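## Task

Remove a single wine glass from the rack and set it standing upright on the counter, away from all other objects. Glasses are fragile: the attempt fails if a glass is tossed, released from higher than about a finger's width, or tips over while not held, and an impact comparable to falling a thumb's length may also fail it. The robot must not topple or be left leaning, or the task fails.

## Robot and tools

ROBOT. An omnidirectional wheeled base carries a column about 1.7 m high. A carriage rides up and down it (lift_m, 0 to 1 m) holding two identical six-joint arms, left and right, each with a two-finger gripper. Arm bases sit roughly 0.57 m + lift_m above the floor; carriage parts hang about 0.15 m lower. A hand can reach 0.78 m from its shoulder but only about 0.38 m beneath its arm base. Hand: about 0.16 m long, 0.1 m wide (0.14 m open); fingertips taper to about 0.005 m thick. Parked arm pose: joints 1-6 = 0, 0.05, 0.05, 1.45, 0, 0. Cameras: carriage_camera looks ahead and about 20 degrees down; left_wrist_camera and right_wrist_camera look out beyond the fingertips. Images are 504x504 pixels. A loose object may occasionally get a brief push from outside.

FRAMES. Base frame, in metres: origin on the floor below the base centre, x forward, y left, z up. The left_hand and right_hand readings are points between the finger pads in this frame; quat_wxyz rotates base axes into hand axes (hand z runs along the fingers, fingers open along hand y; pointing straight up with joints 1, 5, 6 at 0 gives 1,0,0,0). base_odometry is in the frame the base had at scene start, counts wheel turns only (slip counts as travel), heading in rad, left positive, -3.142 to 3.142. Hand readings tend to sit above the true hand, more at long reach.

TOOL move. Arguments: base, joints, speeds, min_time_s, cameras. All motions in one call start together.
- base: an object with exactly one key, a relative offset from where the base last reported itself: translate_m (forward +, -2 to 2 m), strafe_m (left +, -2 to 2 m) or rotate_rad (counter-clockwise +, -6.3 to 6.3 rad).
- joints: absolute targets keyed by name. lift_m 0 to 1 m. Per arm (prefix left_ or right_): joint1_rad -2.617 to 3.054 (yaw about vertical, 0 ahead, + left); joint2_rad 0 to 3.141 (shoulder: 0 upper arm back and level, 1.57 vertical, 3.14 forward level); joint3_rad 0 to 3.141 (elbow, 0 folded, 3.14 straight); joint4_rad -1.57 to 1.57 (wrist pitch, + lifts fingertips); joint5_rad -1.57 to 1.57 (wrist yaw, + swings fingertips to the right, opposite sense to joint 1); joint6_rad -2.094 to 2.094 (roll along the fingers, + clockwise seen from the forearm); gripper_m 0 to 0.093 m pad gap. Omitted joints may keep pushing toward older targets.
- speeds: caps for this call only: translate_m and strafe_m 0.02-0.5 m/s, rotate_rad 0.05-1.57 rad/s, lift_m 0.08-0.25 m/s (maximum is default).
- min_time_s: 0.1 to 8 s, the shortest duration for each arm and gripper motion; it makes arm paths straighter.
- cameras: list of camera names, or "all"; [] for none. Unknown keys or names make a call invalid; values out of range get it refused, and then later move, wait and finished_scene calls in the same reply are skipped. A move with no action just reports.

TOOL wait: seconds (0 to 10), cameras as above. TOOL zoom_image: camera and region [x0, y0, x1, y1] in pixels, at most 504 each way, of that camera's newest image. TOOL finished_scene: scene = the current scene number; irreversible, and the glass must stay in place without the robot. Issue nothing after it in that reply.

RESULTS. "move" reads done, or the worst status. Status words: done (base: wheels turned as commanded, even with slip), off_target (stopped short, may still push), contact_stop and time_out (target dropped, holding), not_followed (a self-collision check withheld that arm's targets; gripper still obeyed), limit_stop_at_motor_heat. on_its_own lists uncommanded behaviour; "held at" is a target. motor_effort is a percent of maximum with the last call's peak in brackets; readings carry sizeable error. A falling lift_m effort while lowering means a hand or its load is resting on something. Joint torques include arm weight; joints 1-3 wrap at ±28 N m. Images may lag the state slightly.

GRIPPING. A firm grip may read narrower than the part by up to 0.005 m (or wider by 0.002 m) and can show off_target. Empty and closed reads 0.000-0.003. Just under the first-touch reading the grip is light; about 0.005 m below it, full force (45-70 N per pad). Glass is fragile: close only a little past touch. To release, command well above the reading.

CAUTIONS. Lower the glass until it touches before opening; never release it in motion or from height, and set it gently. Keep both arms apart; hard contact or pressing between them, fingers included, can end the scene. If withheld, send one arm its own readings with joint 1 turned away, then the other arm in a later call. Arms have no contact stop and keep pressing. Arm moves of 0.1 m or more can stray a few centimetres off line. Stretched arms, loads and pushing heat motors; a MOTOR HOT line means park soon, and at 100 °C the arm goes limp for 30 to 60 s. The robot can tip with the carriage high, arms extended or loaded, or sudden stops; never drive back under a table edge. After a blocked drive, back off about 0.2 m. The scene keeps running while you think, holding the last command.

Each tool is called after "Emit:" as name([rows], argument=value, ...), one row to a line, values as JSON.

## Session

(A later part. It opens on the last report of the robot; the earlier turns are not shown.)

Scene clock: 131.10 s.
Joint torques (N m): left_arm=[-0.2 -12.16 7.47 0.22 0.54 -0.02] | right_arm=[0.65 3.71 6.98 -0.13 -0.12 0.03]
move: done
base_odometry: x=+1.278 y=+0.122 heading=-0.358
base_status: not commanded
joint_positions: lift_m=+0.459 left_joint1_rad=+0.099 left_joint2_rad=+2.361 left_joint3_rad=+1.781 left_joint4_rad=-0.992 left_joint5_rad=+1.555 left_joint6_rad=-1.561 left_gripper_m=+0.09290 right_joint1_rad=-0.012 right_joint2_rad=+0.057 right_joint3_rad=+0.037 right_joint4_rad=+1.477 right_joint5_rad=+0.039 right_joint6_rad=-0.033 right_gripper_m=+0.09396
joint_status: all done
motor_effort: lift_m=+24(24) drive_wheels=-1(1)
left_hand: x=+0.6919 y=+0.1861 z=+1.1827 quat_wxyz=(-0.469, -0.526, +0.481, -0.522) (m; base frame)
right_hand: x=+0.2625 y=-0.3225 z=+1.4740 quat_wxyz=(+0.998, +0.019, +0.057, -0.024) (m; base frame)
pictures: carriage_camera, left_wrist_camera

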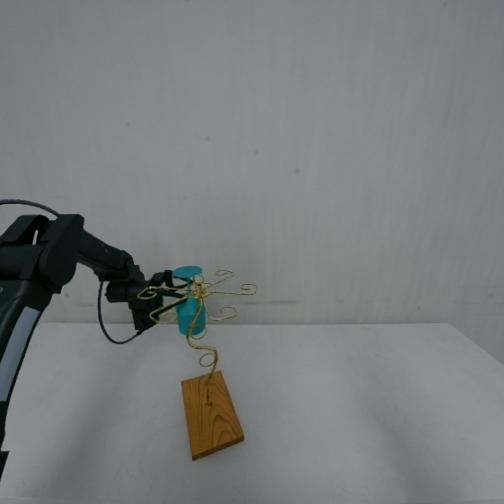

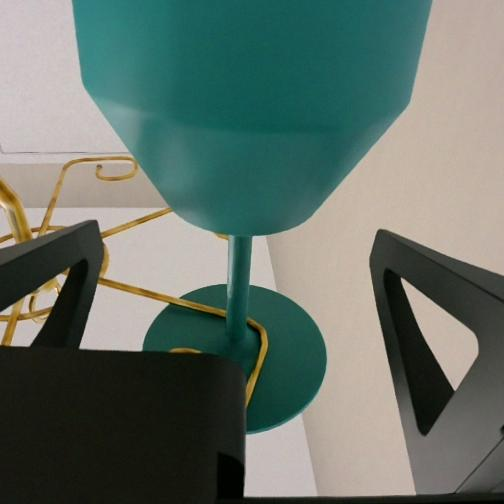

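Emit:
move(base={"strafe_m": 0.25}, speeds={"strafe_m": 0.06}, cameras=[])

Emit:
move(joints={"left_joint1_rad": -0.1, "left_joint2_rad": 2.53, "left_joint3_rad": 2.097, "left_joint4_rad": -1.137, "left_joint5_rad": 1.57, "left_joint6_rad": -1.57, "left_gripper_m": 0.093}, min_time_s=4, cameras=["carriage_camera", "left_wrist_camera"])

Scene clock: 137.50 s.
Joint torques (N m): left_arm=[-0.16 -12.16 7.45 0.17 0.55 -0.01] | right_arm=[0.64 3.74 6.9 -0.14 -0.12 0.03]
move: done
base_odometry: x=+1.365 y=+0.356 heading=-0.358
base_status: done
joint_positions: lift_m=+0.459 left_joint1_rad=+0.100 left_joint2_rad=+2.361 left_joint3_rad=+1.781 left_joint4_rad=-0.992 left_joint5_rad=+1.555 left_joint6_rad=-1.561 left_gripper_m=+0.09290 right_joint1_rad=-0.012 right_joint2_rad=+0.057 right_joint3_rad=+0.037 right_joint4_rad=+1.477 right_joint5_rad=+0.039 right_joint6_rad=-0.033 right_gripper_m=+0.09396
joint_status: not commanded
motor_effort: lift_m=+24(24) drive_wheels=-3(8)
left_hand: x=+0.6921 y=+0.1868 z=+1.1827 quat_wxyz=(-0.468, -0.526, +0.480, -0.522) (m; base frame)
right_hand: x=+0.2625 y=-0.3225 z=+1.4740 quat_wxyz=(+0.998, +0.019, +0.057, -0.024) (m; base frame)
pictures: none
No camera images: "cameras" was empty.

Scene clock: 141.80 s.
Joint torques (N m): left_arm=[-0.83 -11.51 9.01 0.14 0.53 -0.03] | right_arm=[0.61 3.69 7.02 -0.14 -0.12 0.03]
move: done
base_odometry: x=+1.365 y=+0.356 heading=-0.358
base_status: not commanded
joint_positions: lift_m=+0.459 left_joint1_rad=-0.093 left_joint2_rad=+2.501 left_joint3_rad=+2.075 left_joint4_rad=-1.126 left_joint5_rad=+1.555 left_joint6_rad=-1.561 left_gripper_m=+0.09290 right_joint1_rad=-0.012 right_joint2_rad=+0.057 right_joint3_rad=+0.037 right_joint4_rad=+1.477 right_joint5_rad=+0.039 right_joint6_rad=-0.033 right_gripper_m=+0.09396
joint_status: all done
joint sent to its limit — left_joint5_rad, upper limit.
motor_effort: lift_m=+24(24) drive_wheels=-3(3)
left_hand: x=+0.6945 y=+0.0977 z=+1.1921 quat_wxyz=(-0.512, -0.472, +0.533, -0.480) (m; base frame)
right_hand: x=+0.2625 y=-0.3225 z=+1.4740 quat_wxyz=(+0.998, +0.019, +0.057, -0.024) (m; base frame)
pictures: carriage_camera, left_wrist_camera

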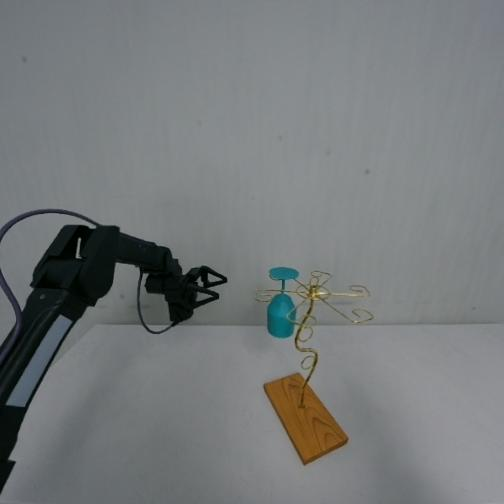

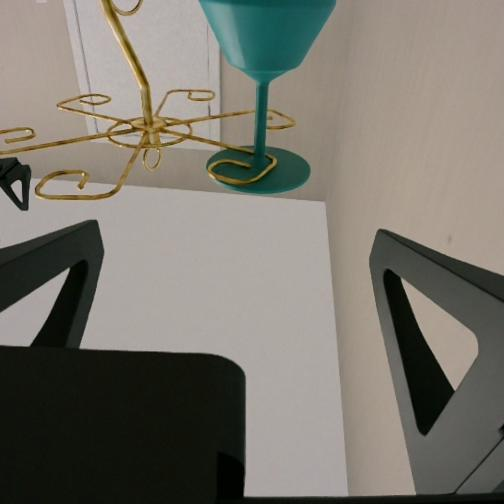

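Emit:
move(base={"strafe_m": -0.09}, speeds={"strafe_m": 0.05}, joints={"lift_m": 0.4495}, cameras=["carriage_camera", "left_wrist_camera"])

Emit:
zoom_image(camera="left_wrist_camera", region=[90, 100, 390, 360])

Scene clock: 145.13 s.
Joint torques (N m): left_arm=[-0.32 -12.44 8.17 0.17 0.53 -0.03] | right_arm=[0.61 3.7 6.98 -0.13 -0.13 0.04]
move: done
base_odometry: x=+1.334 y=+0.272 heading=-0.358
base_status: done
joint_positions: lift_m=+0.450 left_joint1_rad=-0.099 left_joint2_rad=+2.511 left_joint3_rad=+2.083 left_joint4_rad=-1.129 left_joint5_rad=+1.555 left_joint6_rad=-1.561 left_gripper_m=+0.09290 right_joint1_rad=-0.012 right_joint2_rad=+0.057 right_joint3_rad=+0.037 right_joint4_rad=+1.477 right_joint5_rad=+0.039 right_joint6_rad=-0.033 right_gripper_m=+0.09396
joint_status: all done
motor_effort: lift_m=+20(21) drive_wheels=+0(9)
left_hand: x=+0.6941 y=+0.0944 z=+1.1802 quat_wxyz=(-0.515, -0.472, +0.534, -0.477) (m; base frame)
right_hand: x=+0.2625 y=-0.3225 z=+1.4649 quat_wxyz=(+0.998, +0.019, +0.057, -0.024) (m; base frame)
pictures: carriage_camera, left_wrist_camera

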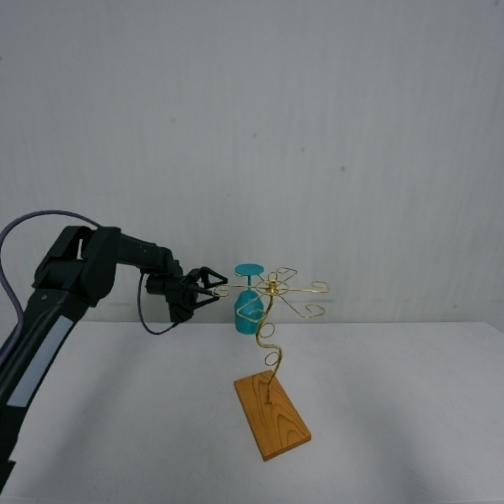

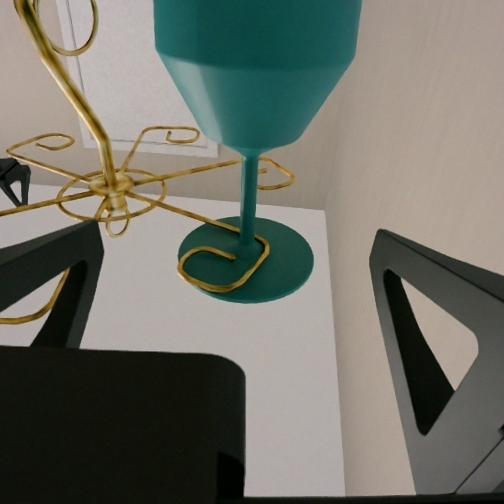

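Scaled by 1.680 from the camera's 504x504 image, which has a finer 720x720 frame.

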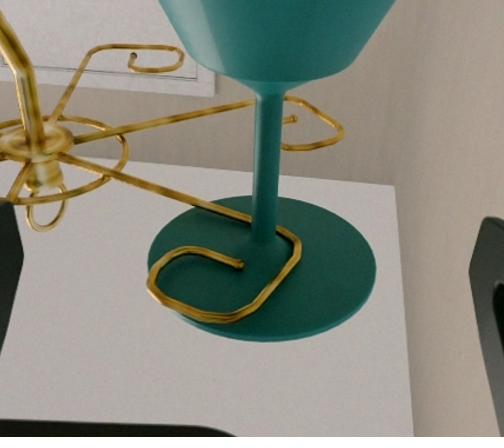

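Emit:
move(base={"strafe_m": -0.067}, speeds={"strafe_m": 0.03}, cameras=["carriage_camera", "left_wrist_camera"])

Emit:
zoom_image(camera="left_wrist_camera", region=[90, 180, 390, 380])

Scene clock: 148.77 s.
Joint torques (N m): left_arm=[0.03 -12.52 8.24 0.17 0.52 -0.02] | right_arm=[0.62 3.69 6.98 -0.17 -0.12 0.04]
move: done
base_odometry: x=+1.310 y=+0.209 heading=-0.358
base_status: done
joint_positions: lift_m=+0.450 left_joint1_rad=-0.103 left_joint2_rad=+2.511 left_joint3_rad=+2.083 left_joint4_rad=-1.129 left_joint5_rad=+1.555 left_joint6_rad=-1.561 left_gripper_m=+0.09290 right_joint1_rad=-0.012 right_joint2_rad=+0.057 right_joint3_rad=+0.037 right_joint4_rad=+1.477 right_joint5_rad=+0.039 right_joint6_rad=-0.033 right_gripper_m=+0.09396
joint_status: not commanded
motor_effort: lift_m=+20(21) drive_wheels=+1(7)
left_hand: x=+0.6934 y=+0.0930 z=+1.1802 quat_wxyz=(-0.515, -0.471, +0.534, -0.476) (m; base frame)
right_hand: x=+0.2625 y=-0.3225 z=+1.4649 quat_wxyz=(+0.998, +0.019, +0.057, -0.024) (m; base frame)
pictures: carriage_camera, left_wrist_camera

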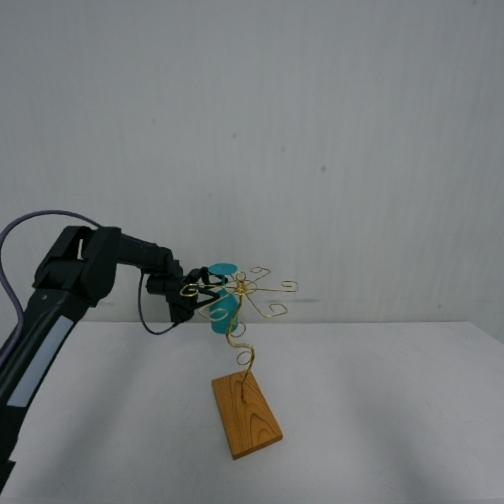

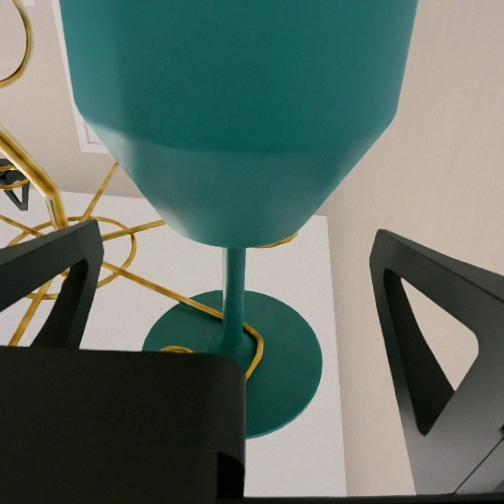

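Scaled by 1.680 from the camera's 504x504 image, which has a finer 720x720 frame.

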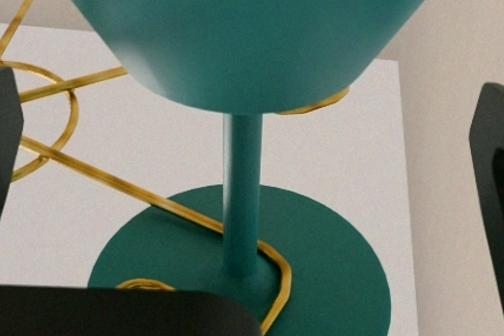

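Emit:
move(joints={"lift_m": 0.453, "left_gripper_m": 0.02}, min_time_s=3, cameras=["left_wrist_camera"])

Emit:
zoom_image(camera="left_wrist_camera", region=[140, 180, 340, 380])

Scene clock: 153.40 s.
Joint torques (N m): left_arm=[-0.09 -12.66 8.03 0.17 0.54 -0.04] | right_arm=[0.69 3.74 6.91 -0.13 -0.13 0.05]
move: done
base_odometry: x=+1.310 y=+0.209 heading=-0.358
base_status: not commanded
joint_positions: lift_m=+0.453 left_joint1_rad=-0.103 left_joint2_rad=+2.512 left_joint3_rad=+2.085 left_joint4_rad=-1.130 left_joint5_rad=+1.555 left_joint6_rad=-1.561 left_gripper_m=+0.02010 right_joint1_rad=-0.012 right_joint2_rad=+0.057 right_joint3_rad=+0.037 right_joint4_rad=+1.477 right_joint5_rad=+0.039 right_joint6_rad=-0.033 right_gripper_m=+0.09396
joint_status: all done
motor_effort: lift_m=+24(27) drive_wheels=+1(1)
left_hand: x=+0.6936 y=+0.0930 z=+1.1832 quat_wxyz=(-0.516, -0.471, +0.534, -0.476) (m; base frame)
right_hand: x=+0.2624 y=-0.3225 z=+1.4680 quat_wxyz=(+0.998, +0.019, +0.057, -0.024) (m; base frame)
pictures: left_wrist_camera

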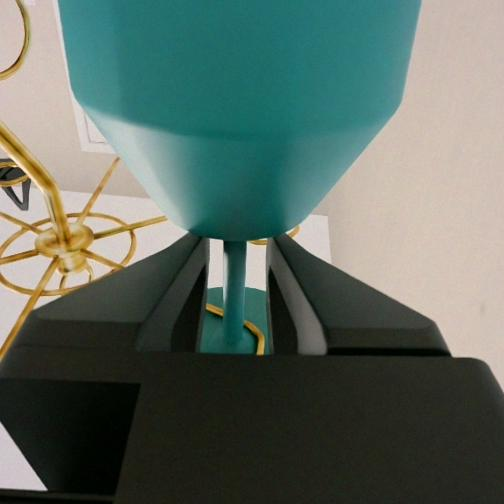

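Scaled by 2.520 from the camera's 504x504 image, which has a finer 720x720 frame.

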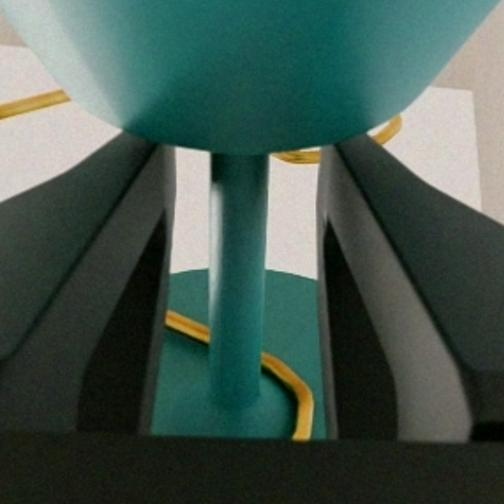

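Emit:
move(joints={"left_gripper_m": 0.005}, min_time_s=5, cameras=[])

Emit:
move(joints={"left_gripper_m": 0.001}, min_time_s=2, cameras=["carriage_camera", "left_wrist_camera"])

Emit:
zoom_image(camera="carriage_camera", region=[170, 240, 260, 330])

Scene clock: 159.50 s.
Joint torques (N m): left_arm=[-0.21 -12.6 8.03 0.19 0.53 -0.03] | right_arm=[0.59 3.75 6.99 -0.15 -0.13 0.05]
move: done
base_odometry: x=+1.310 y=+0.209 heading=-0.358
base_status: not commanded
joint_positions: lift_m=+0.453 left_joint1_rad=-0.103 left_joint2_rad=+2.512 left_joint3_rad=+2.085 left_joint4_rad=-1.130 left_joint5_rad=+1.558 left_joint6_rad=-1.561 left_gripper_m=+0.00632 right_joint1_rad=-0.012 right_joint2_rad=+0.057 right_joint3_rad=+0.037 right_joint4_rad=+1.477 right_joint5_rad=+0.039 right_joint6_rad=-0.033 right_gripper_m=+0.09396
joint_status: all done
motor_effort: lift_m=+24(24) drive_wheels=+1(1)
left_hand: x=+0.6936 y=+0.0930 z=+1.1836 quat_wxyz=(-0.516, -0.471, +0.534, -0.476) (m; base frame)
right_hand: x=+0.2624 y=-0.3225 z=+1.4680 quat_wxyz=(+0.998, +0.019, +0.057, -0.024) (m; base frame)
pictures: none
No camera images: "cameras" was empty.

Scene clock: 161.77 s.
Joint torques (N m): left_arm=[-0.14 -12.52 7.97 0.14 0.54 -0.05] | right_arm=[0.62 3.7 7.02 -0.13 -0.11 0.05]
move: off_target
base_odometry: x=+1.310 y=+0.209 heading=-0.358
base_status: not commanded
joint_positions: lift_m=+0.453 left_joint1_rad=-0.103 left_joint2_rad=+2.512 left_joint3_rad=+2.085 left_joint4_rad=-1.130 left_joint5_rad=+1.558 left_joint6_rad=-1.561 left_gripper_m=+0.00632 right_joint1_rad=-0.012 right_joint2_rad=+0.057 right_joint3_rad=+0.037 right_joint4_rad=+1.477 right_joint5_rad=+0.039 right_joint6_rad=-0.033 right_gripper_m=+0.09396
joint_status: left_gripper_m off_target (ended at +0.00632, target +0.00100)
motor_effort: lift_m=+24(24) drive_wheels=+1(1)
left_hand: x=+0.6936 y=+0.0930 z=+1.1836 quat_wxyz=(-0.516, -0.471, +0.534, -0.476) (m; base frame)
right_hand: x=+0.2624 y=-0.3225 z=+1.4680 quat_wxyz=(+0.998, +0.019, +0.057, -0.024) (m; base frame)
pictures: carriage_camera, left_wrist_camera

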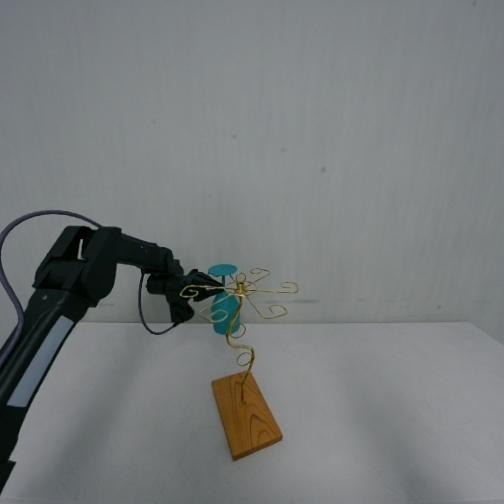

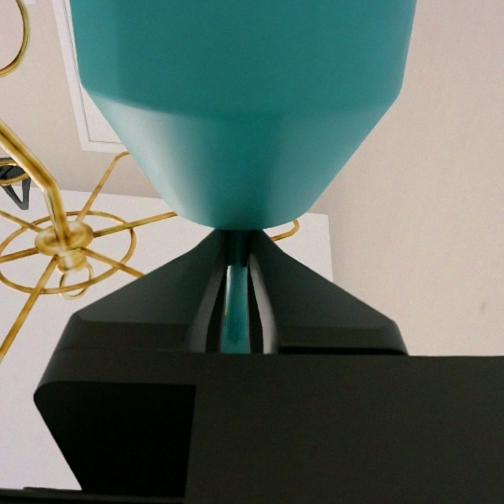

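Scaled by 5.600 from the camera's 504x504 image, which has a finer 720x720 frame.

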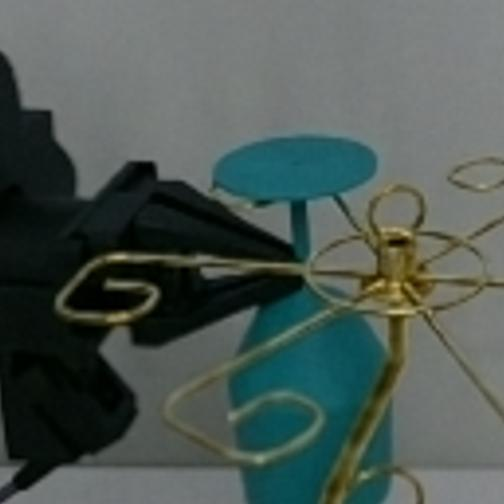

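Emit:
move(joints={"lift_m": 0.46}, speeds={"lift_m": 0.08}, cameras=["carriage_camera", "left_wrist_camera"])

Emit:
zoom_image(camera="carriage_camera", region=[170, 240, 260, 330])

Scene clock: 163.40 s.
Joint torques (N m): left_arm=[0.01 -12.93 7.86 0.19 0.58 -0.05] | right_arm=[0.62 3.69 7.06 -0.16 -0.11 0.05]
move: done
base_odometry: x=+1.310 y=+0.209 heading=-0.358
base_status: not commanded
joint_positions: lift_m=+0.460 left_joint1_rad=-0.103 left_joint2_rad=+2.515 left_joint3_rad=+2.086 left_joint4_rad=-1.131 left_joint5_rad=+1.551 left_joint6_rad=-1.561 left_gripper_m=+0.00630 right_joint1_rad=-0.012 right_joint2_rad=+0.057 right_joint3_rad=+0.037 right_joint4_rad=+1.477 right_joint5_rad=+0.039 right_joint6_rad=-0.033 right_gripper_m=+0.09396
joint_status: all done
motor_effort: lift_m=+24(28) drive_wheels=+1(1)
left_hand: x=+0.6938 y=+0.0930 z=+1.1886 quat_wxyz=(-0.515, -0.473, +0.535, -0.474) (m; base frame)
right_hand: x=+0.2624 y=-0.3225 z=+1.4750 quat_wxyz=(+0.998, +0.019, +0.057, -0.024) (m; base frame)
pictures: carriage_camera, left_wrist_camera

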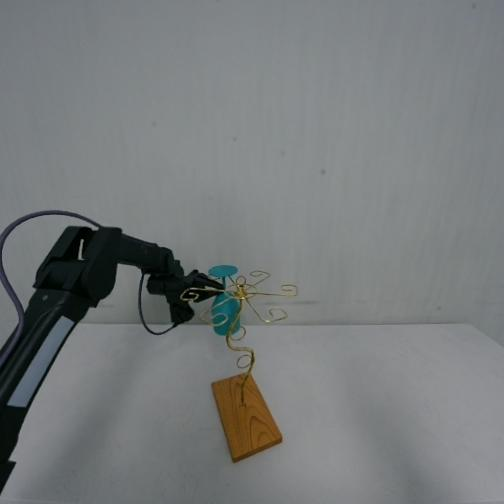

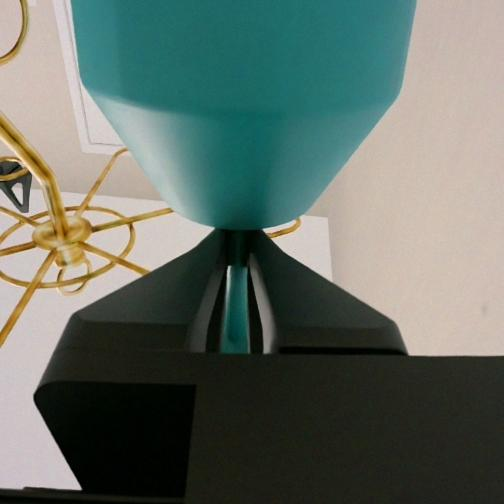

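Scaled by 5.600 from the camera's 504x504 image, which has a finer 720x720 frame.

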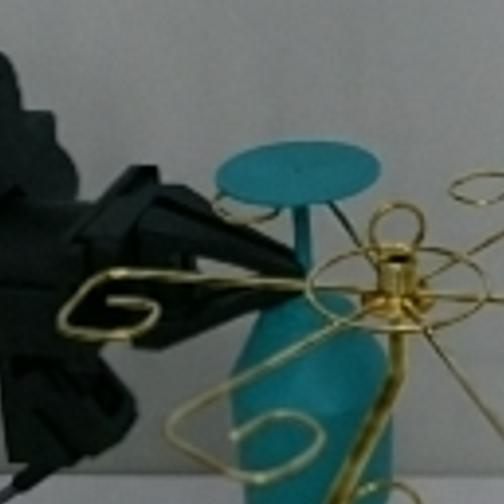

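Emit:
move(base={"translate_m": -0.012}, speeds={"translate_m": 0.02}, cameras=[])

Emit:
move(base={"strafe_m": -0.005}, speeds={"strafe_m": 0.02}, cameras=["carriage_camera", "left_wrist_camera"])

Emit:
zoom_image(camera="carriage_camera", region=[170, 240, 260, 330])

Scene clock: 167.40 s.
Joint torques (N m): left_arm=[-0.1 -12.68 7.79 0.21 0.58 -0.02] | right_arm=[0.66 3.64 6.87 -0.18 -0.13 0.03]
move: done
base_odometry: x=+1.299 y=+0.213 heading=-0.358
base_status: done
joint_positions: lift_m=+0.460 left_joint1_rad=-0.103 left_joint2_rad=+2.515 left_joint3_rad=+2.086 left_joint4_rad=-1.132 left_joint5_rad=+1.549 left_joint6_rad=-1.561 left_gripper_m=+0.00629 right_joint1_rad=-0.012 right_joint2_rad=+0.057 right_joint3_rad=+0.037 right_joint4_rad=+1.477 right_joint5_rad=+0.039 right_joint6_rad=-0.033 right_gripper_m=+0.09396
joint_status: not commanded
motor_effort: lift_m=+24(24) drive_wheels=-1(4)
left_hand: x=+0.6938 y=+0.0930 z=+1.1884 quat_wxyz=(-0.515, -0.473, +0.535, -0.474) (m; base frame)
right_hand: x=+0.2625 y=-0.3225 z=+1.4750 quat_wxyz=(+0.998, +0.019, +0.057, -0.024) (m; base frame)
pictures: none
No camera images: "cameras" was empty.

Scene clock: 168.07 s.
Joint torques (N m): left_arm=[-0.08 -12.81 8.02 0.23 0.6 -0.03] | right_arm=[0.61 3.7 6.94 -0.17 -0.12 0.04]
move: done
base_odometry: x=+1.297 y=+0.209 heading=-0.358
base_status: done
joint_positions: lift_m=+0.460 left_joint1_rad=-0.101 left_joint2_rad=+2.515 left_joint3_rad=+2.086 left_joint4_rad=-1.132 left_joint5_rad=+1.549 left_joint6_rad=-1.561 left_gripper_m=+0.00629 right_joint1_rad=-0.012 right_joint2_rad=+0.057 right_joint3_rad=+0.037 right_joint4_rad=+1.477 right_joint5_rad=+0.039 right_joint6_rad=-0.033 right_gripper_m=+0.09396
joint_status: not commanded
motor_effort: lift_m=+24(24) drive_wheels=+0(3)
left_hand: x=+0.6940 y=+0.0935 z=+1.1884 quat_wxyz=(-0.514, -0.474, +0.535, -0.474) (m; base frame)
right_hand: x=+0.2625 y=-0.3225 z=+1.4750 quat_wxyz=(+0.998, +0.019, +0.057, -0.024) (m; base frame)
pictures: carriage_camera, left_wrist_camera

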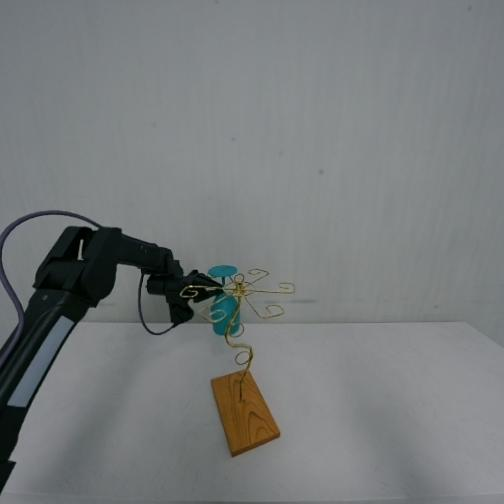

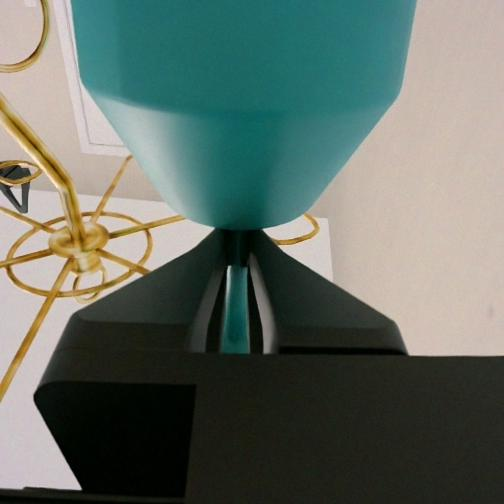

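Scaled by 5.600 from the camera's 504x504 image, which has a finer 720x720 frame.

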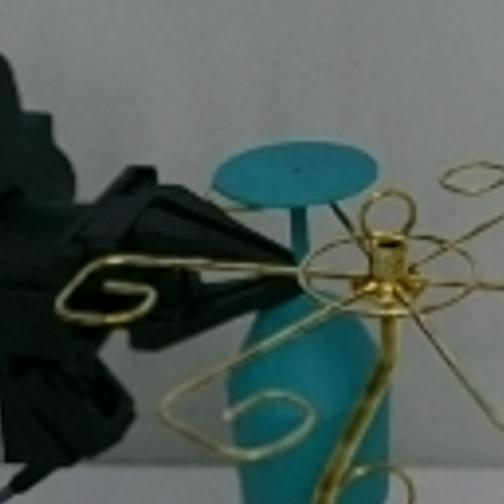

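Emit:
move(base={"translate_m": -0.012}, speeds={"translate_m": 0.02}, cameras=[])

Emit:
move(base={"strafe_m": -0.005}, speeds={"strafe_m": 0.02}, cameras=["carriage_camera", "left_wrist_camera"])

Emit:
zoom_image(camera="carriage_camera", region=[170, 240, 260, 330])

Scene clock: 172.10 s.
Joint torques (N m): left_arm=[-0.25 -12.92 7.91 0.23 0.62 -0.06] | right_arm=[0.62 3.64 6.94 -0.1 -0.13 0.05]
move: done
base_odometry: x=+1.286 y=+0.213 heading=-0.358
base_status: done
joint_positions: lift_m=+0.460 left_joint1_rad=-0.101 left_joint2_rad=+2.515 left_joint3_rad=+2.086 left_joint4_rad=-1.132 left_joint5_rad=+1.549 left_joint6_rad=-1.561 left_gripper_m=+0.00629 right_joint1_rad=-0.012 right_joint2_rad=+0.057 right_joint3_rad=+0.037 right_joint4_rad=+1.477 right_joint5_rad=+0.039 right_joint6_rad=-0.033 right_gripper_m=+0.09396
joint_status: not commanded
motor_effort: lift_m=+24(24) drive_wheels=-2(4)
left_hand: x=+0.6940 y=+0.0935 z=+1.1883 quat_wxyz=(-0.514, -0.474, +0.535, -0.474) (m; base frame)
right_hand: x=+0.2625 y=-0.3225 z=+1.4750 quat_wxyz=(+0.998, +0.019, +0.057, -0.024) (m; base frame)
pictures: none
No camera images: "cameras" was empty.

Scene clock: 172.77 s.
Joint torques (N m): left_arm=[-0.38 -12.86 7.9 0.2 0.6 -0.05] | right_arm=[0.61 3.64 7.01 -0.16 -0.13 0.03]
move: done
base_odometry: x=+1.284 y=+0.208 heading=-0.358
base_status: done
joint_positions: lift_m=+0.460 left_joint1_rad=-0.099 left_joint2_rad=+2.515 left_joint3_rad=+2.086 left_joint4_rad=-1.132 left_joint5_rad=+1.549 left_joint6_rad=-1.561 left_gripper_m=+0.00629 right_joint1_rad=-0.012 right_joint2_rad=+0.057 right_joint3_rad=+0.037 right_joint4_rad=+1.477 right_joint5_rad=+0.039 right_joint6_rad=-0.033 right_gripper_m=+0.09396
joint_status: not commanded
motor_effort: lift_m=+24(24) drive_wheels=-1(2)
left_hand: x=+0.6945 y=+0.0946 z=+1.1883 quat_wxyz=(-0.514, -0.475, +0.534, -0.475) (m; base frame)
right_hand: x=+0.2625 y=-0.3225 z=+1.4750 quat_wxyz=(+0.998, +0.019, +0.057, -0.024) (m; base frame)
pictures: carriage_camera, left_wrist_camera

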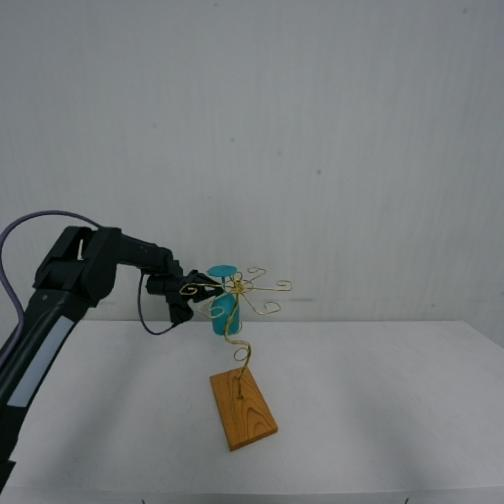

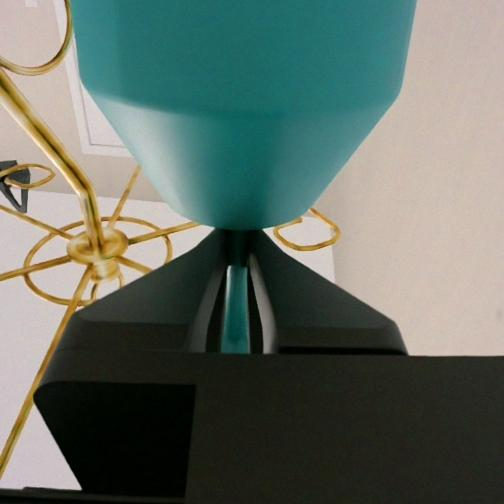

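Scaled by 5.600 from the camera's 504x504 image, which has a finer 720x720 frame.

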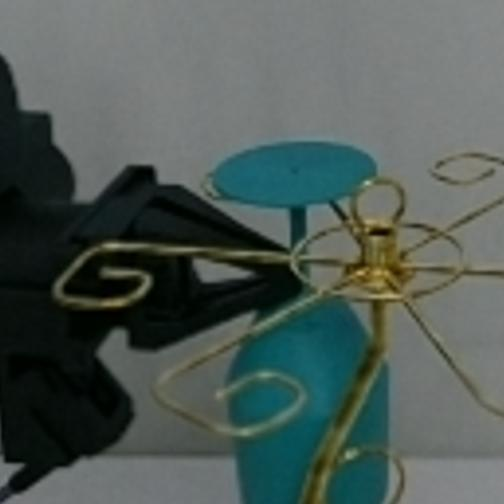

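Emit:
move(base={"translate_m": -0.013}, speeds={"translate_m": 0.02}, cameras=[])

Emit:
move(base={"strafe_m": -0.005}, speeds={"strafe_m": 0.02}, cameras=["carriage_camera", "left_wrist_camera"])

Emit:
zoom_image(camera="carriage_camera", region=[170, 240, 260, 330])

Scene clock: 178.77 s.
Joint torques (N m): left_arm=[-0.59 -12.75 7.71 0.17 0.61 -0.03] | right_arm=[0.61 3.64 6.82 -0.11 -0.12 0.05]
move: done
base_odometry: x=+1.272 y=+0.213 heading=-0.358
base_status: done
joint_positions: lift_m=+0.460 left_joint1_rad=-0.099 left_joint2_rad=+2.515 left_joint3_rad=+2.086 left_joint4_rad=-1.132 left_joint5_rad=+1.549 left_joint6_rad=-1.561 left_gripper_m=+0.00629 right_joint1_rad=-0.012 right_joint2_rad=+0.057 right_joint3_rad=+0.037 right_joint4_rad=+1.477 right_joint5_rad=+0.039 right_joint6_rad=-0.033 right_gripper_m=+0.09396
joint_status: not commanded
motor_effort: lift_m=+24(24) drive_wheels=-1(5)
left_hand: x=+0.6945 y=+0.0946 z=+1.1883 quat_wxyz=(-0.514, -0.475, +0.534, -0.475) (m; base frame)
right_hand: x=+0.2625 y=-0.3225 z=+1.4750 quat_wxyz=(+0.998, +0.019, +0.057, -0.024) (m; base frame)
pictures: none
No camera images: "cameras" was empty.

Scene clock: 179.43 s.
Joint torques (N m): left_arm=[-0.34 -12.79 8.02 0.22 0.6 -0.02] | right_arm=[0.64 3.74 6.72 -0.11 -0.13 0.03]
move: done
base_odometry: x=+1.270 y=+0.208 heading=-0.358
base_status: done
joint_positions: lift_m=+0.460 left_joint1_rad=-0.098 left_joint2_rad=+2.515 left_joint3_rad=+2.086 left_joint4_rad=-1.132 left_joint5_rad=+1.549 left_joint6_rad=-1.561 left_gripper_m=+0.00629 right_joint1_rad=-0.012 right_joint2_rad=+0.057 right_joint3_rad=+0.037 right_joint4_rad=+1.477 right_joint5_rad=+0.039 right_joint6_rad=-0.033 right_gripper_m=+0.09396
joint_status: not commanded
motor_effort: lift_m=+24(24) drive_wheels=-1(2)
left_hand: x=+0.6948 y=+0.0951 z=+1.1883 quat_wxyz=(-0.513, -0.475, +0.534, -0.475) (m; base frame)
right_hand: x=+0.2625 y=-0.3225 z=+1.4750 quat_wxyz=(+0.998, +0.019, +0.057, -0.024) (m; base frame)
pictures: carriage_camera, left_wrist_camera

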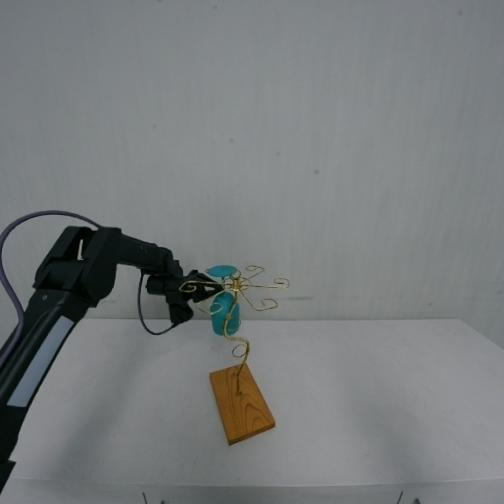

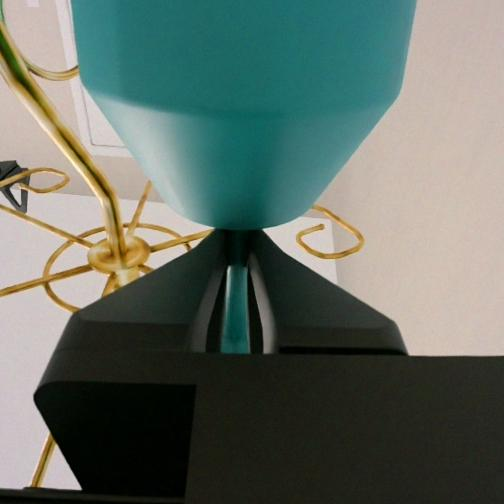

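Scaled by 5.600 from the camera's 504x504 image, which has a finer 720x720 frame.

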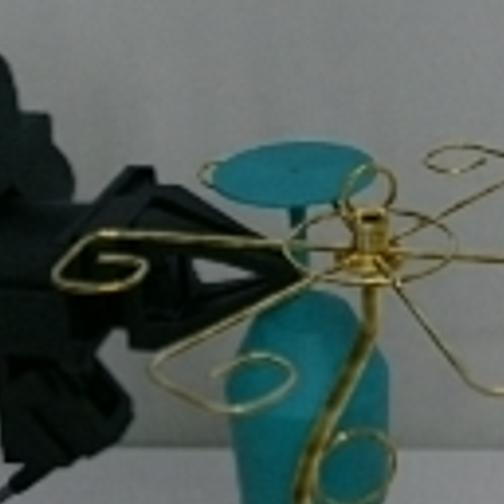

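Emit:
move(base={"translate_m": -0.004}, speeds={"translate_m": 0.02}, cameras=[])

Emit:
move(base={"strafe_m": 0.012}, speeds={"strafe_m": 0.02}, cameras=["carriage_camera", "left_wrist_camera"])

Emit:
zoom_image(camera="carriage_camera", region=[170, 240, 260, 330])

Scene clock: 184.57 s.
Joint torques (N m): left_arm=[-0.21 -12.55 8.06 0.2 0.61 -0.07] | right_arm=[0.72 3.74 6.9 -0.12 -0.1 0.04]
move: done
base_odometry: x=+1.267 y=+0.209 heading=-0.358
base_status: done
joint_positions: lift_m=+0.460 left_joint1_rad=-0.099 left_joint2_rad=+2.515 left_joint3_rad=+2.086 left_joint4_rad=-1.133 left_joint5_rad=+1.549 left_joint6_rad=-1.561 left_gripper_m=+0.00629 right_joint1_rad=-0.012 right_joint2_rad=+0.057 right_joint3_rad=+0.037 right_joint4_rad=+1.476 right_joint5_rad=+0.039 right_joint6_rad=-0.033 right_gripper_m=+0.09396
joint_status: not commanded
motor_effort: lift_m=+24(24) drive_wheels=-1(4)
left_hand: x=+0.6946 y=+0.0948 z=+1.1883 quat_wxyz=(-0.514, -0.475, +0.534, -0.475) (m; base frame)
right_hand: x=+0.2626 y=-0.3225 z=+1.4750 quat_wxyz=(+0.998, +0.019, +0.058, -0.024) (m; base frame)
pictures: none
No camera images: "cameras" was empty.

Scene clock: 185.57 s.
Joint torques (N m): left_arm=[-0.39 -12.85 7.92 0.16 0.59 0.01] | right_arm=[0.76 3.74 6.97 -0.15 -0.12 0.03]
move: done
base_odometry: x=+1.271 y=+0.220 heading=-0.358
base_status: done
joint_positions: lift_m=+0.460 left_joint1_rad=-0.098 left_joint2_rad=+2.515 left_joint3_rad=+2.086 left_joint4_rad=-1.133 left_joint5_rad=+1.549 left_joint6_rad=-1.561 left_gripper_m=+0.00629 right_joint1_rad=-0.012 right_joint2_rad=+0.057 right_joint3_rad=+0.037 right_joint4_rad=+1.476 right_joint5_rad=+0.039 right_joint6_rad=-0.033 right_gripper_m=+0.09396
joint_status: not commanded
motor_effort: lift_m=+24(24) drive_wheels=+0(5)
left_hand: x=+0.6946 y=+0.0950 z=+1.1883 quat_wxyz=(-0.514, -0.475, +0.534, -0.475) (m; base frame)
right_hand: x=+0.2626 y=-0.3225 z=+1.4750 quat_wxyz=(+0.998, +0.019, +0.058, -0.024) (m; base frame)
pictures: carriage_camera, left_wrist_camera

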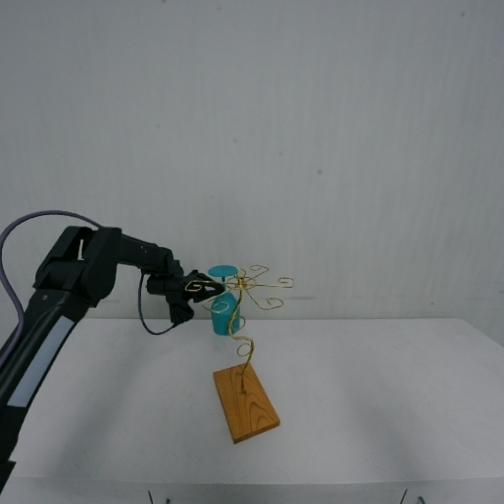

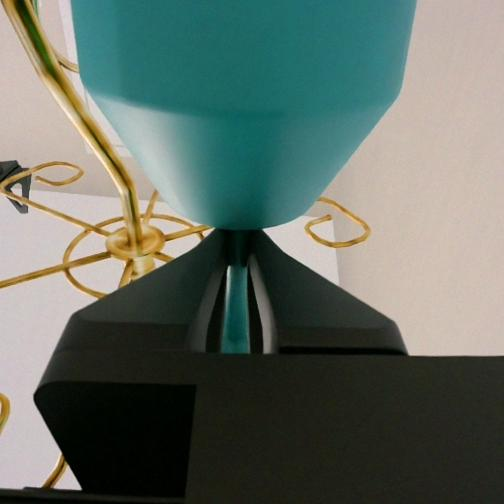

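Scaled by 5.600 from the camera's 504x504 image, which has a finer 720x720 frame.

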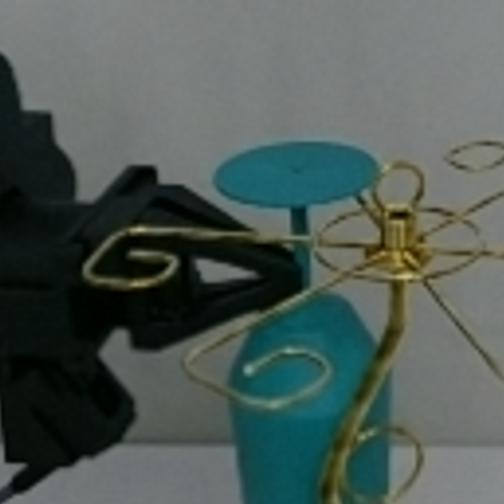

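Emit:
move(base={"translate_m": -0.006}, speeds={"translate_m": 0.02}, cameras=[])

Emit:
move(base={"strafe_m": 0.013}, speeds={"strafe_m": 0.02}, cameras=["carriage_camera", "left_wrist_camera"])

Emit:
zoom_image(camera="carriage_camera", region=[170, 240, 260, 330])

Scene clock: 187.20 s.
Joint torques (N m): left_arm=[-0.36 -12.86 7.99 0.13 0.62 -0.04] | right_arm=[0.64 3.67 6.95 -0.13 -0.12 0.06]
move: done
base_odometry: x=+1.265 y=+0.222 heading=-0.358
base_status: done
joint_positions: lift_m=+0.460 left_joint1_rad=-0.099 left_joint2_rad=+2.515 left_joint3_rad=+2.086 left_joint4_rad=-1.133 left_joint5_rad=+1.549 left_joint6_rad=-1.561 left_gripper_m=+0.00629 right_joint1_rad=-0.012 right_joint2_rad=+0.057 right_joint3_rad=+0.037 right_joint4_rad=+1.476 right_joint5_rad=+0.039 right_joint6_rad=-0.033 right_gripper_m=+0.09396
joint_status: not commanded
motor_effort: lift_m=+24(24) drive_wheels=+0(4)
left_hand: x=+0.6946 y=+0.0948 z=+1.1883 quat_wxyz=(-0.514, -0.475, +0.534, -0.475) (m; base frame)
right_hand: x=+0.2626 y=-0.3225 z=+1.4750 quat_wxyz=(+0.998, +0.019, +0.058, -0.024) (m; base frame)
pictures: none
No camera images: "cameras" was empty.

Scene clock: 188.23 s.
Joint torques (N m): left_arm=[-0.46 -12.97 7.84 0.2 0.57 0] | right_arm=[0.66 3.73 7.05 -0.14 -0.11 0.04]
move: done
base_odometry: x=+1.270 y=+0.235 heading=-0.358
base_status: done
joint_positions: lift_m=+0.460 left_joint1_rad=-0.099 left_joint2_rad=+2.515 left_joint3_rad=+2.086 left_joint4_rad=-1.133 left_joint5_rad=+1.549 left_joint6_rad=-1.561 left_gripper_m=+0.00629 right_joint1_rad=-0.012 right_joint2_rad=+0.057 right_joint3_rad=+0.037 right_joint4_rad=+1.476 right_joint5_rad=+0.039 right_joint6_rad=-0.033 right_gripper_m=+0.09396
joint_status: not commanded
motor_effort: lift_m=+24(24) drive_wheels=-2(2)
left_hand: x=+0.6944 y=+0.0944 z=+1.1883 quat_wxyz=(-0.514, -0.475, +0.534, -0.474) (m; base frame)
right_hand: x=+0.2626 y=-0.3225 z=+1.4750 quat_wxyz=(+0.998, +0.019, +0.058, -0.024) (m; base frame)
pictures: carriage_camera, left_wrist_camera

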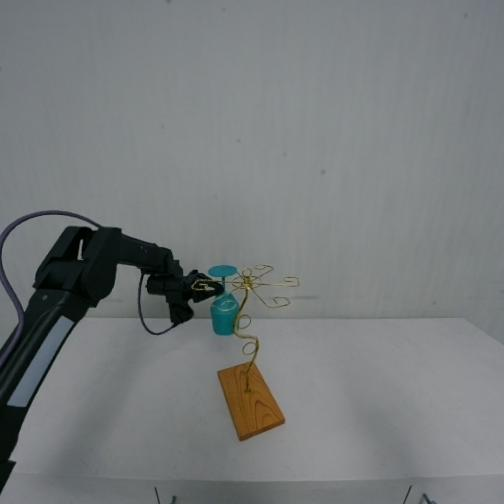

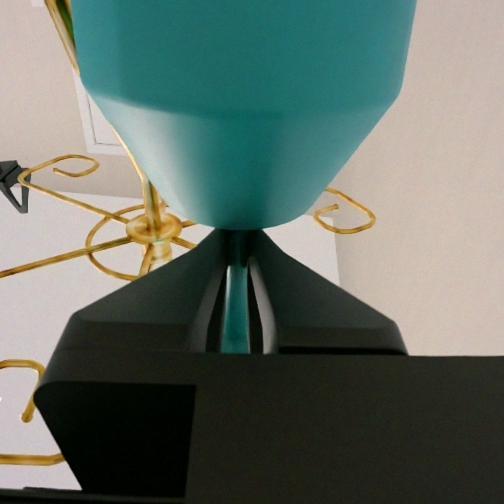

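Scaled by 5.600 from the camera's 504x504 image, which has a finer 720x720 frame.

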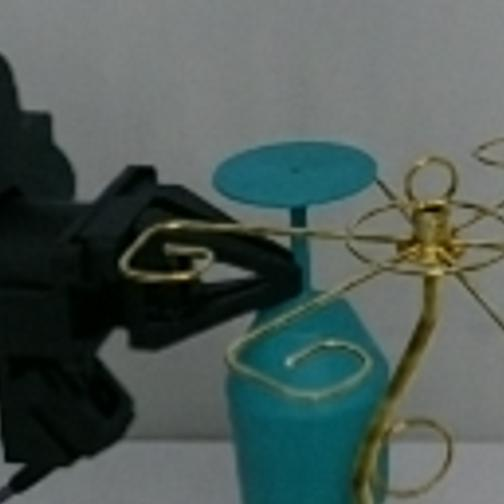

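Emit:
move(base={"translate_m": -0.005}, speeds={"translate_m": 0.02}, cameras=[])

Emit:
move(base={"strafe_m": 0.013}, speeds={"strafe_m": 0.02}, cameras=["carriage_camera", "left_wrist_camera"])

Emit:
zoom_image(camera="carriage_camera", region=[170, 240, 260, 330])

Scene clock: 190.23 s.
Joint torques (N m): left_arm=[-0.39 -12.74 7.82 0.2 0.61 -0.02] | right_arm=[0.59 3.66 7.05 -0.14 -0.13 0.04]
move: done
base_odometry: x=+1.265 y=+0.236 heading=-0.358
base_status: done
joint_positions: lift_m=+0.460 left_joint1_rad=-0.099 left_joint2_rad=+2.515 left_joint3_rad=+2.086 left_joint4_rad=-1.133 left_joint5_rad=+1.549 left_joint6_rad=-1.561 left_gripper_m=+0.00629 right_joint1_rad=-0.012 right_joint2_rad=+0.057 right_joint3_rad=+0.037 right_joint4_rad=+1.476 right_joint5_rad=+0.039 right_joint6_rad=-0.033 right_gripper_m=+0.09396
joint_status: not commanded
motor_effort: lift_m=+24(24) drive_wheels=-2(4)
left_hand: x=+0.6944 y=+0.0944 z=+1.1882 quat_wxyz=(-0.514, -0.475, +0.535, -0.474) (m; base frame)
right_hand: x=+0.2626 y=-0.3225 z=+1.4750 quat_wxyz=(+0.998, +0.019, +0.058, -0.024) (m; base frame)
pictures: none
No camera images: "cameras" was empty.

Scene clock: 191.40 s.
Joint torques (N m): left_arm=[-0.12 -12.92 7.91 0.15 0.59 -0.02] | right_arm=[0.62 3.77 6.93 -0.1 -0.13 0.04]
move: done
base_odometry: x=+1.269 y=+0.249 heading=-0.358
base_status: done
joint_positions: lift_m=+0.460 left_joint1_rad=-0.100 left_joint2_rad=+2.515 left_joint3_rad=+2.086 left_joint4_rad=-1.133 left_joint5_rad=+1.549 left_joint6_rad=-1.561 left_gripper_m=+0.00629 right_joint1_rad=-0.012 right_joint2_rad=+0.057 right_joint3_rad=+0.037 right_joint4_rad=+1.476 right_joint5_rad=+0.039 right_joint6_rad=-0.033 right_gripper_m=+0.09396
joint_status: not commanded
motor_effort: lift_m=+24(24) drive_wheels=-1(4)
left_hand: x=+0.6942 y=+0.0941 z=+1.1882 quat_wxyz=(-0.514, -0.474, +0.535, -0.474) (m; base frame)
right_hand: x=+0.2626 y=-0.3225 z=+1.4750 quat_wxyz=(+0.998, +0.019, +0.058, -0.024) (m; base frame)
pictures: carriage_camera, left_wrist_camera

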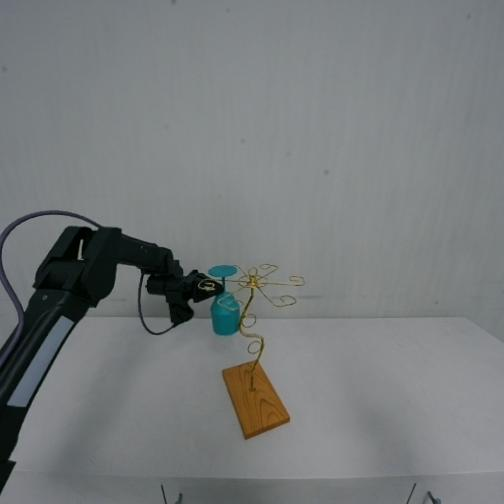

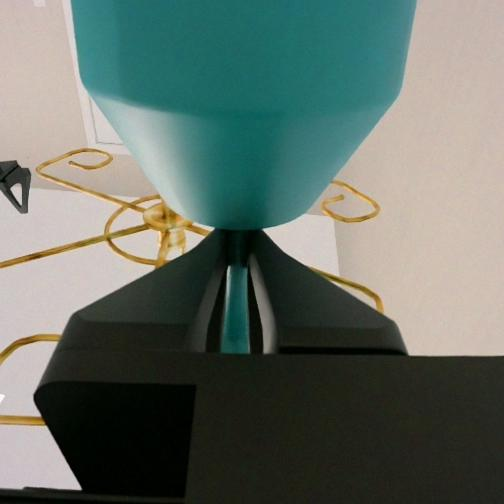

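Scaled by 5.600 from the camera's 504x504 image, which has a finer 720x720 frame.

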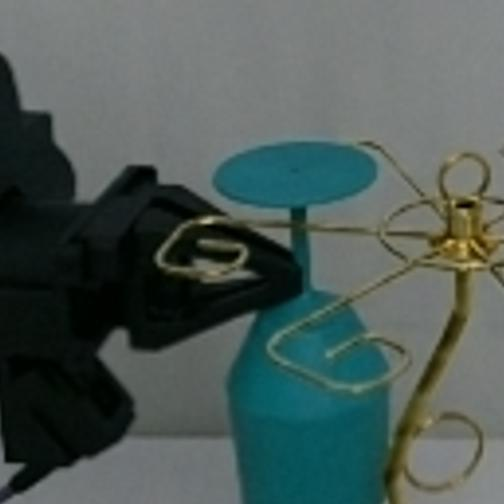

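Emit:
move(base={"translate_m": -0.005}, speeds={"translate_m": 0.02}, cameras=[])

Emit:
move(base={"strafe_m": 0.015}, speeds={"strafe_m": 0.02}, cameras=["carriage_camera", "left_wrist_camera"])

Emit:
zoom_image(camera="carriage_camera", region=[170, 240, 260, 330])

Scene clock: 193.60 s.
Joint torques (N m): left_arm=[-0.09 -12.72 7.87 0.19 0.65 -0.04] | right_arm=[0.68 3.66 6.97 -0.13 -0.12 0.04]
move: done
base_odometry: x=+1.265 y=+0.250 heading=-0.358
base_status: done
joint_positions: lift_m=+0.460 left_joint1_rad=-0.100 left_joint2_rad=+2.515 left_joint3_rad=+2.086 left_joint4_rad=-1.133 left_joint5_rad=+1.549 left_joint6_rad=-1.561 left_gripper_m=+0.00629 right_joint1_rad=-0.012 right_joint2_rad=+0.057 right_joint3_rad=+0.037 right_joint4_rad=+1.476 right_joint5_rad=+0.039 right_joint6_rad=-0.033 right_gripper_m=+0.09396
joint_status: not commanded
motor_effort: lift_m=+24(24) drive_wheels=-2(4)
left_hand: x=+0.6942 y=+0.0941 z=+1.1882 quat_wxyz=(-0.514, -0.474, +0.535, -0.474) (m; base frame)
right_hand: x=+0.2626 y=-0.3225 z=+1.4750 quat_wxyz=(+0.998, +0.019, +0.058, -0.024) (m; base frame)
pictures: none
No camera images: "cameras" was empty.

Scene clock: 194.87 s.
Joint torques (N m): left_arm=[-0.39 -13.01 7.8 0.19 0.61 -0.01] | right_arm=[0.61 3.71 7.1 -0.13 -0.13 0.05]
move: done
base_odometry: x=+1.270 y=+0.264 heading=-0.358
base_status: done
joint_positions: lift_m=+0.460 left_joint1_rad=-0.099 left_joint2_rad=+2.515 left_joint3_rad=+2.086 left_joint4_rad=-1.133 left_joint5_rad=+1.549 left_joint6_rad=-1.561 left_gripper_m=+0.00629 right_joint1_rad=-0.012 right_joint2_rad=+0.057 right_joint3_rad=+0.037 right_joint4_rad=+1.476 right_joint5_rad=+0.039 right_joint6_rad=-0.033 right_gripper_m=+0.09396
joint_status: not commanded
motor_effort: lift_m=+24(24) drive_wheels=+0(4)
left_hand: x=+0.6946 y=+0.0948 z=+1.1882 quat_wxyz=(-0.514, -0.475, +0.534, -0.474) (m; base frame)
right_hand: x=+0.2626 y=-0.3225 z=+1.4750 quat_wxyz=(+0.998, +0.019, +0.058, -0.024) (m; base frame)
pictures: carriage_camera, left_wrist_camera

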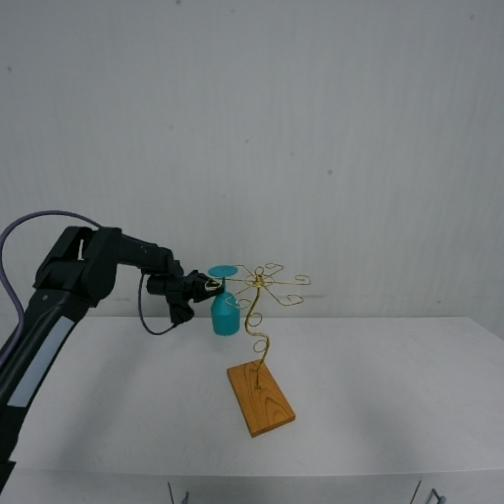

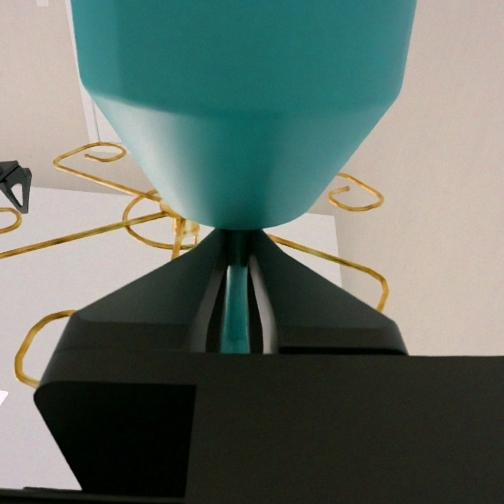

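Scaled by 5.600 from the camera's 504x504 image, which has a finer 720x720 frame.

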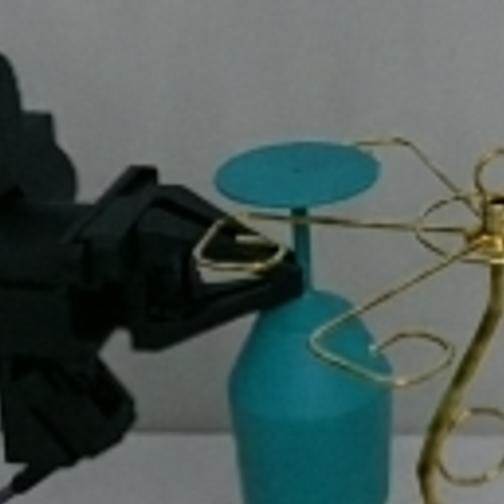

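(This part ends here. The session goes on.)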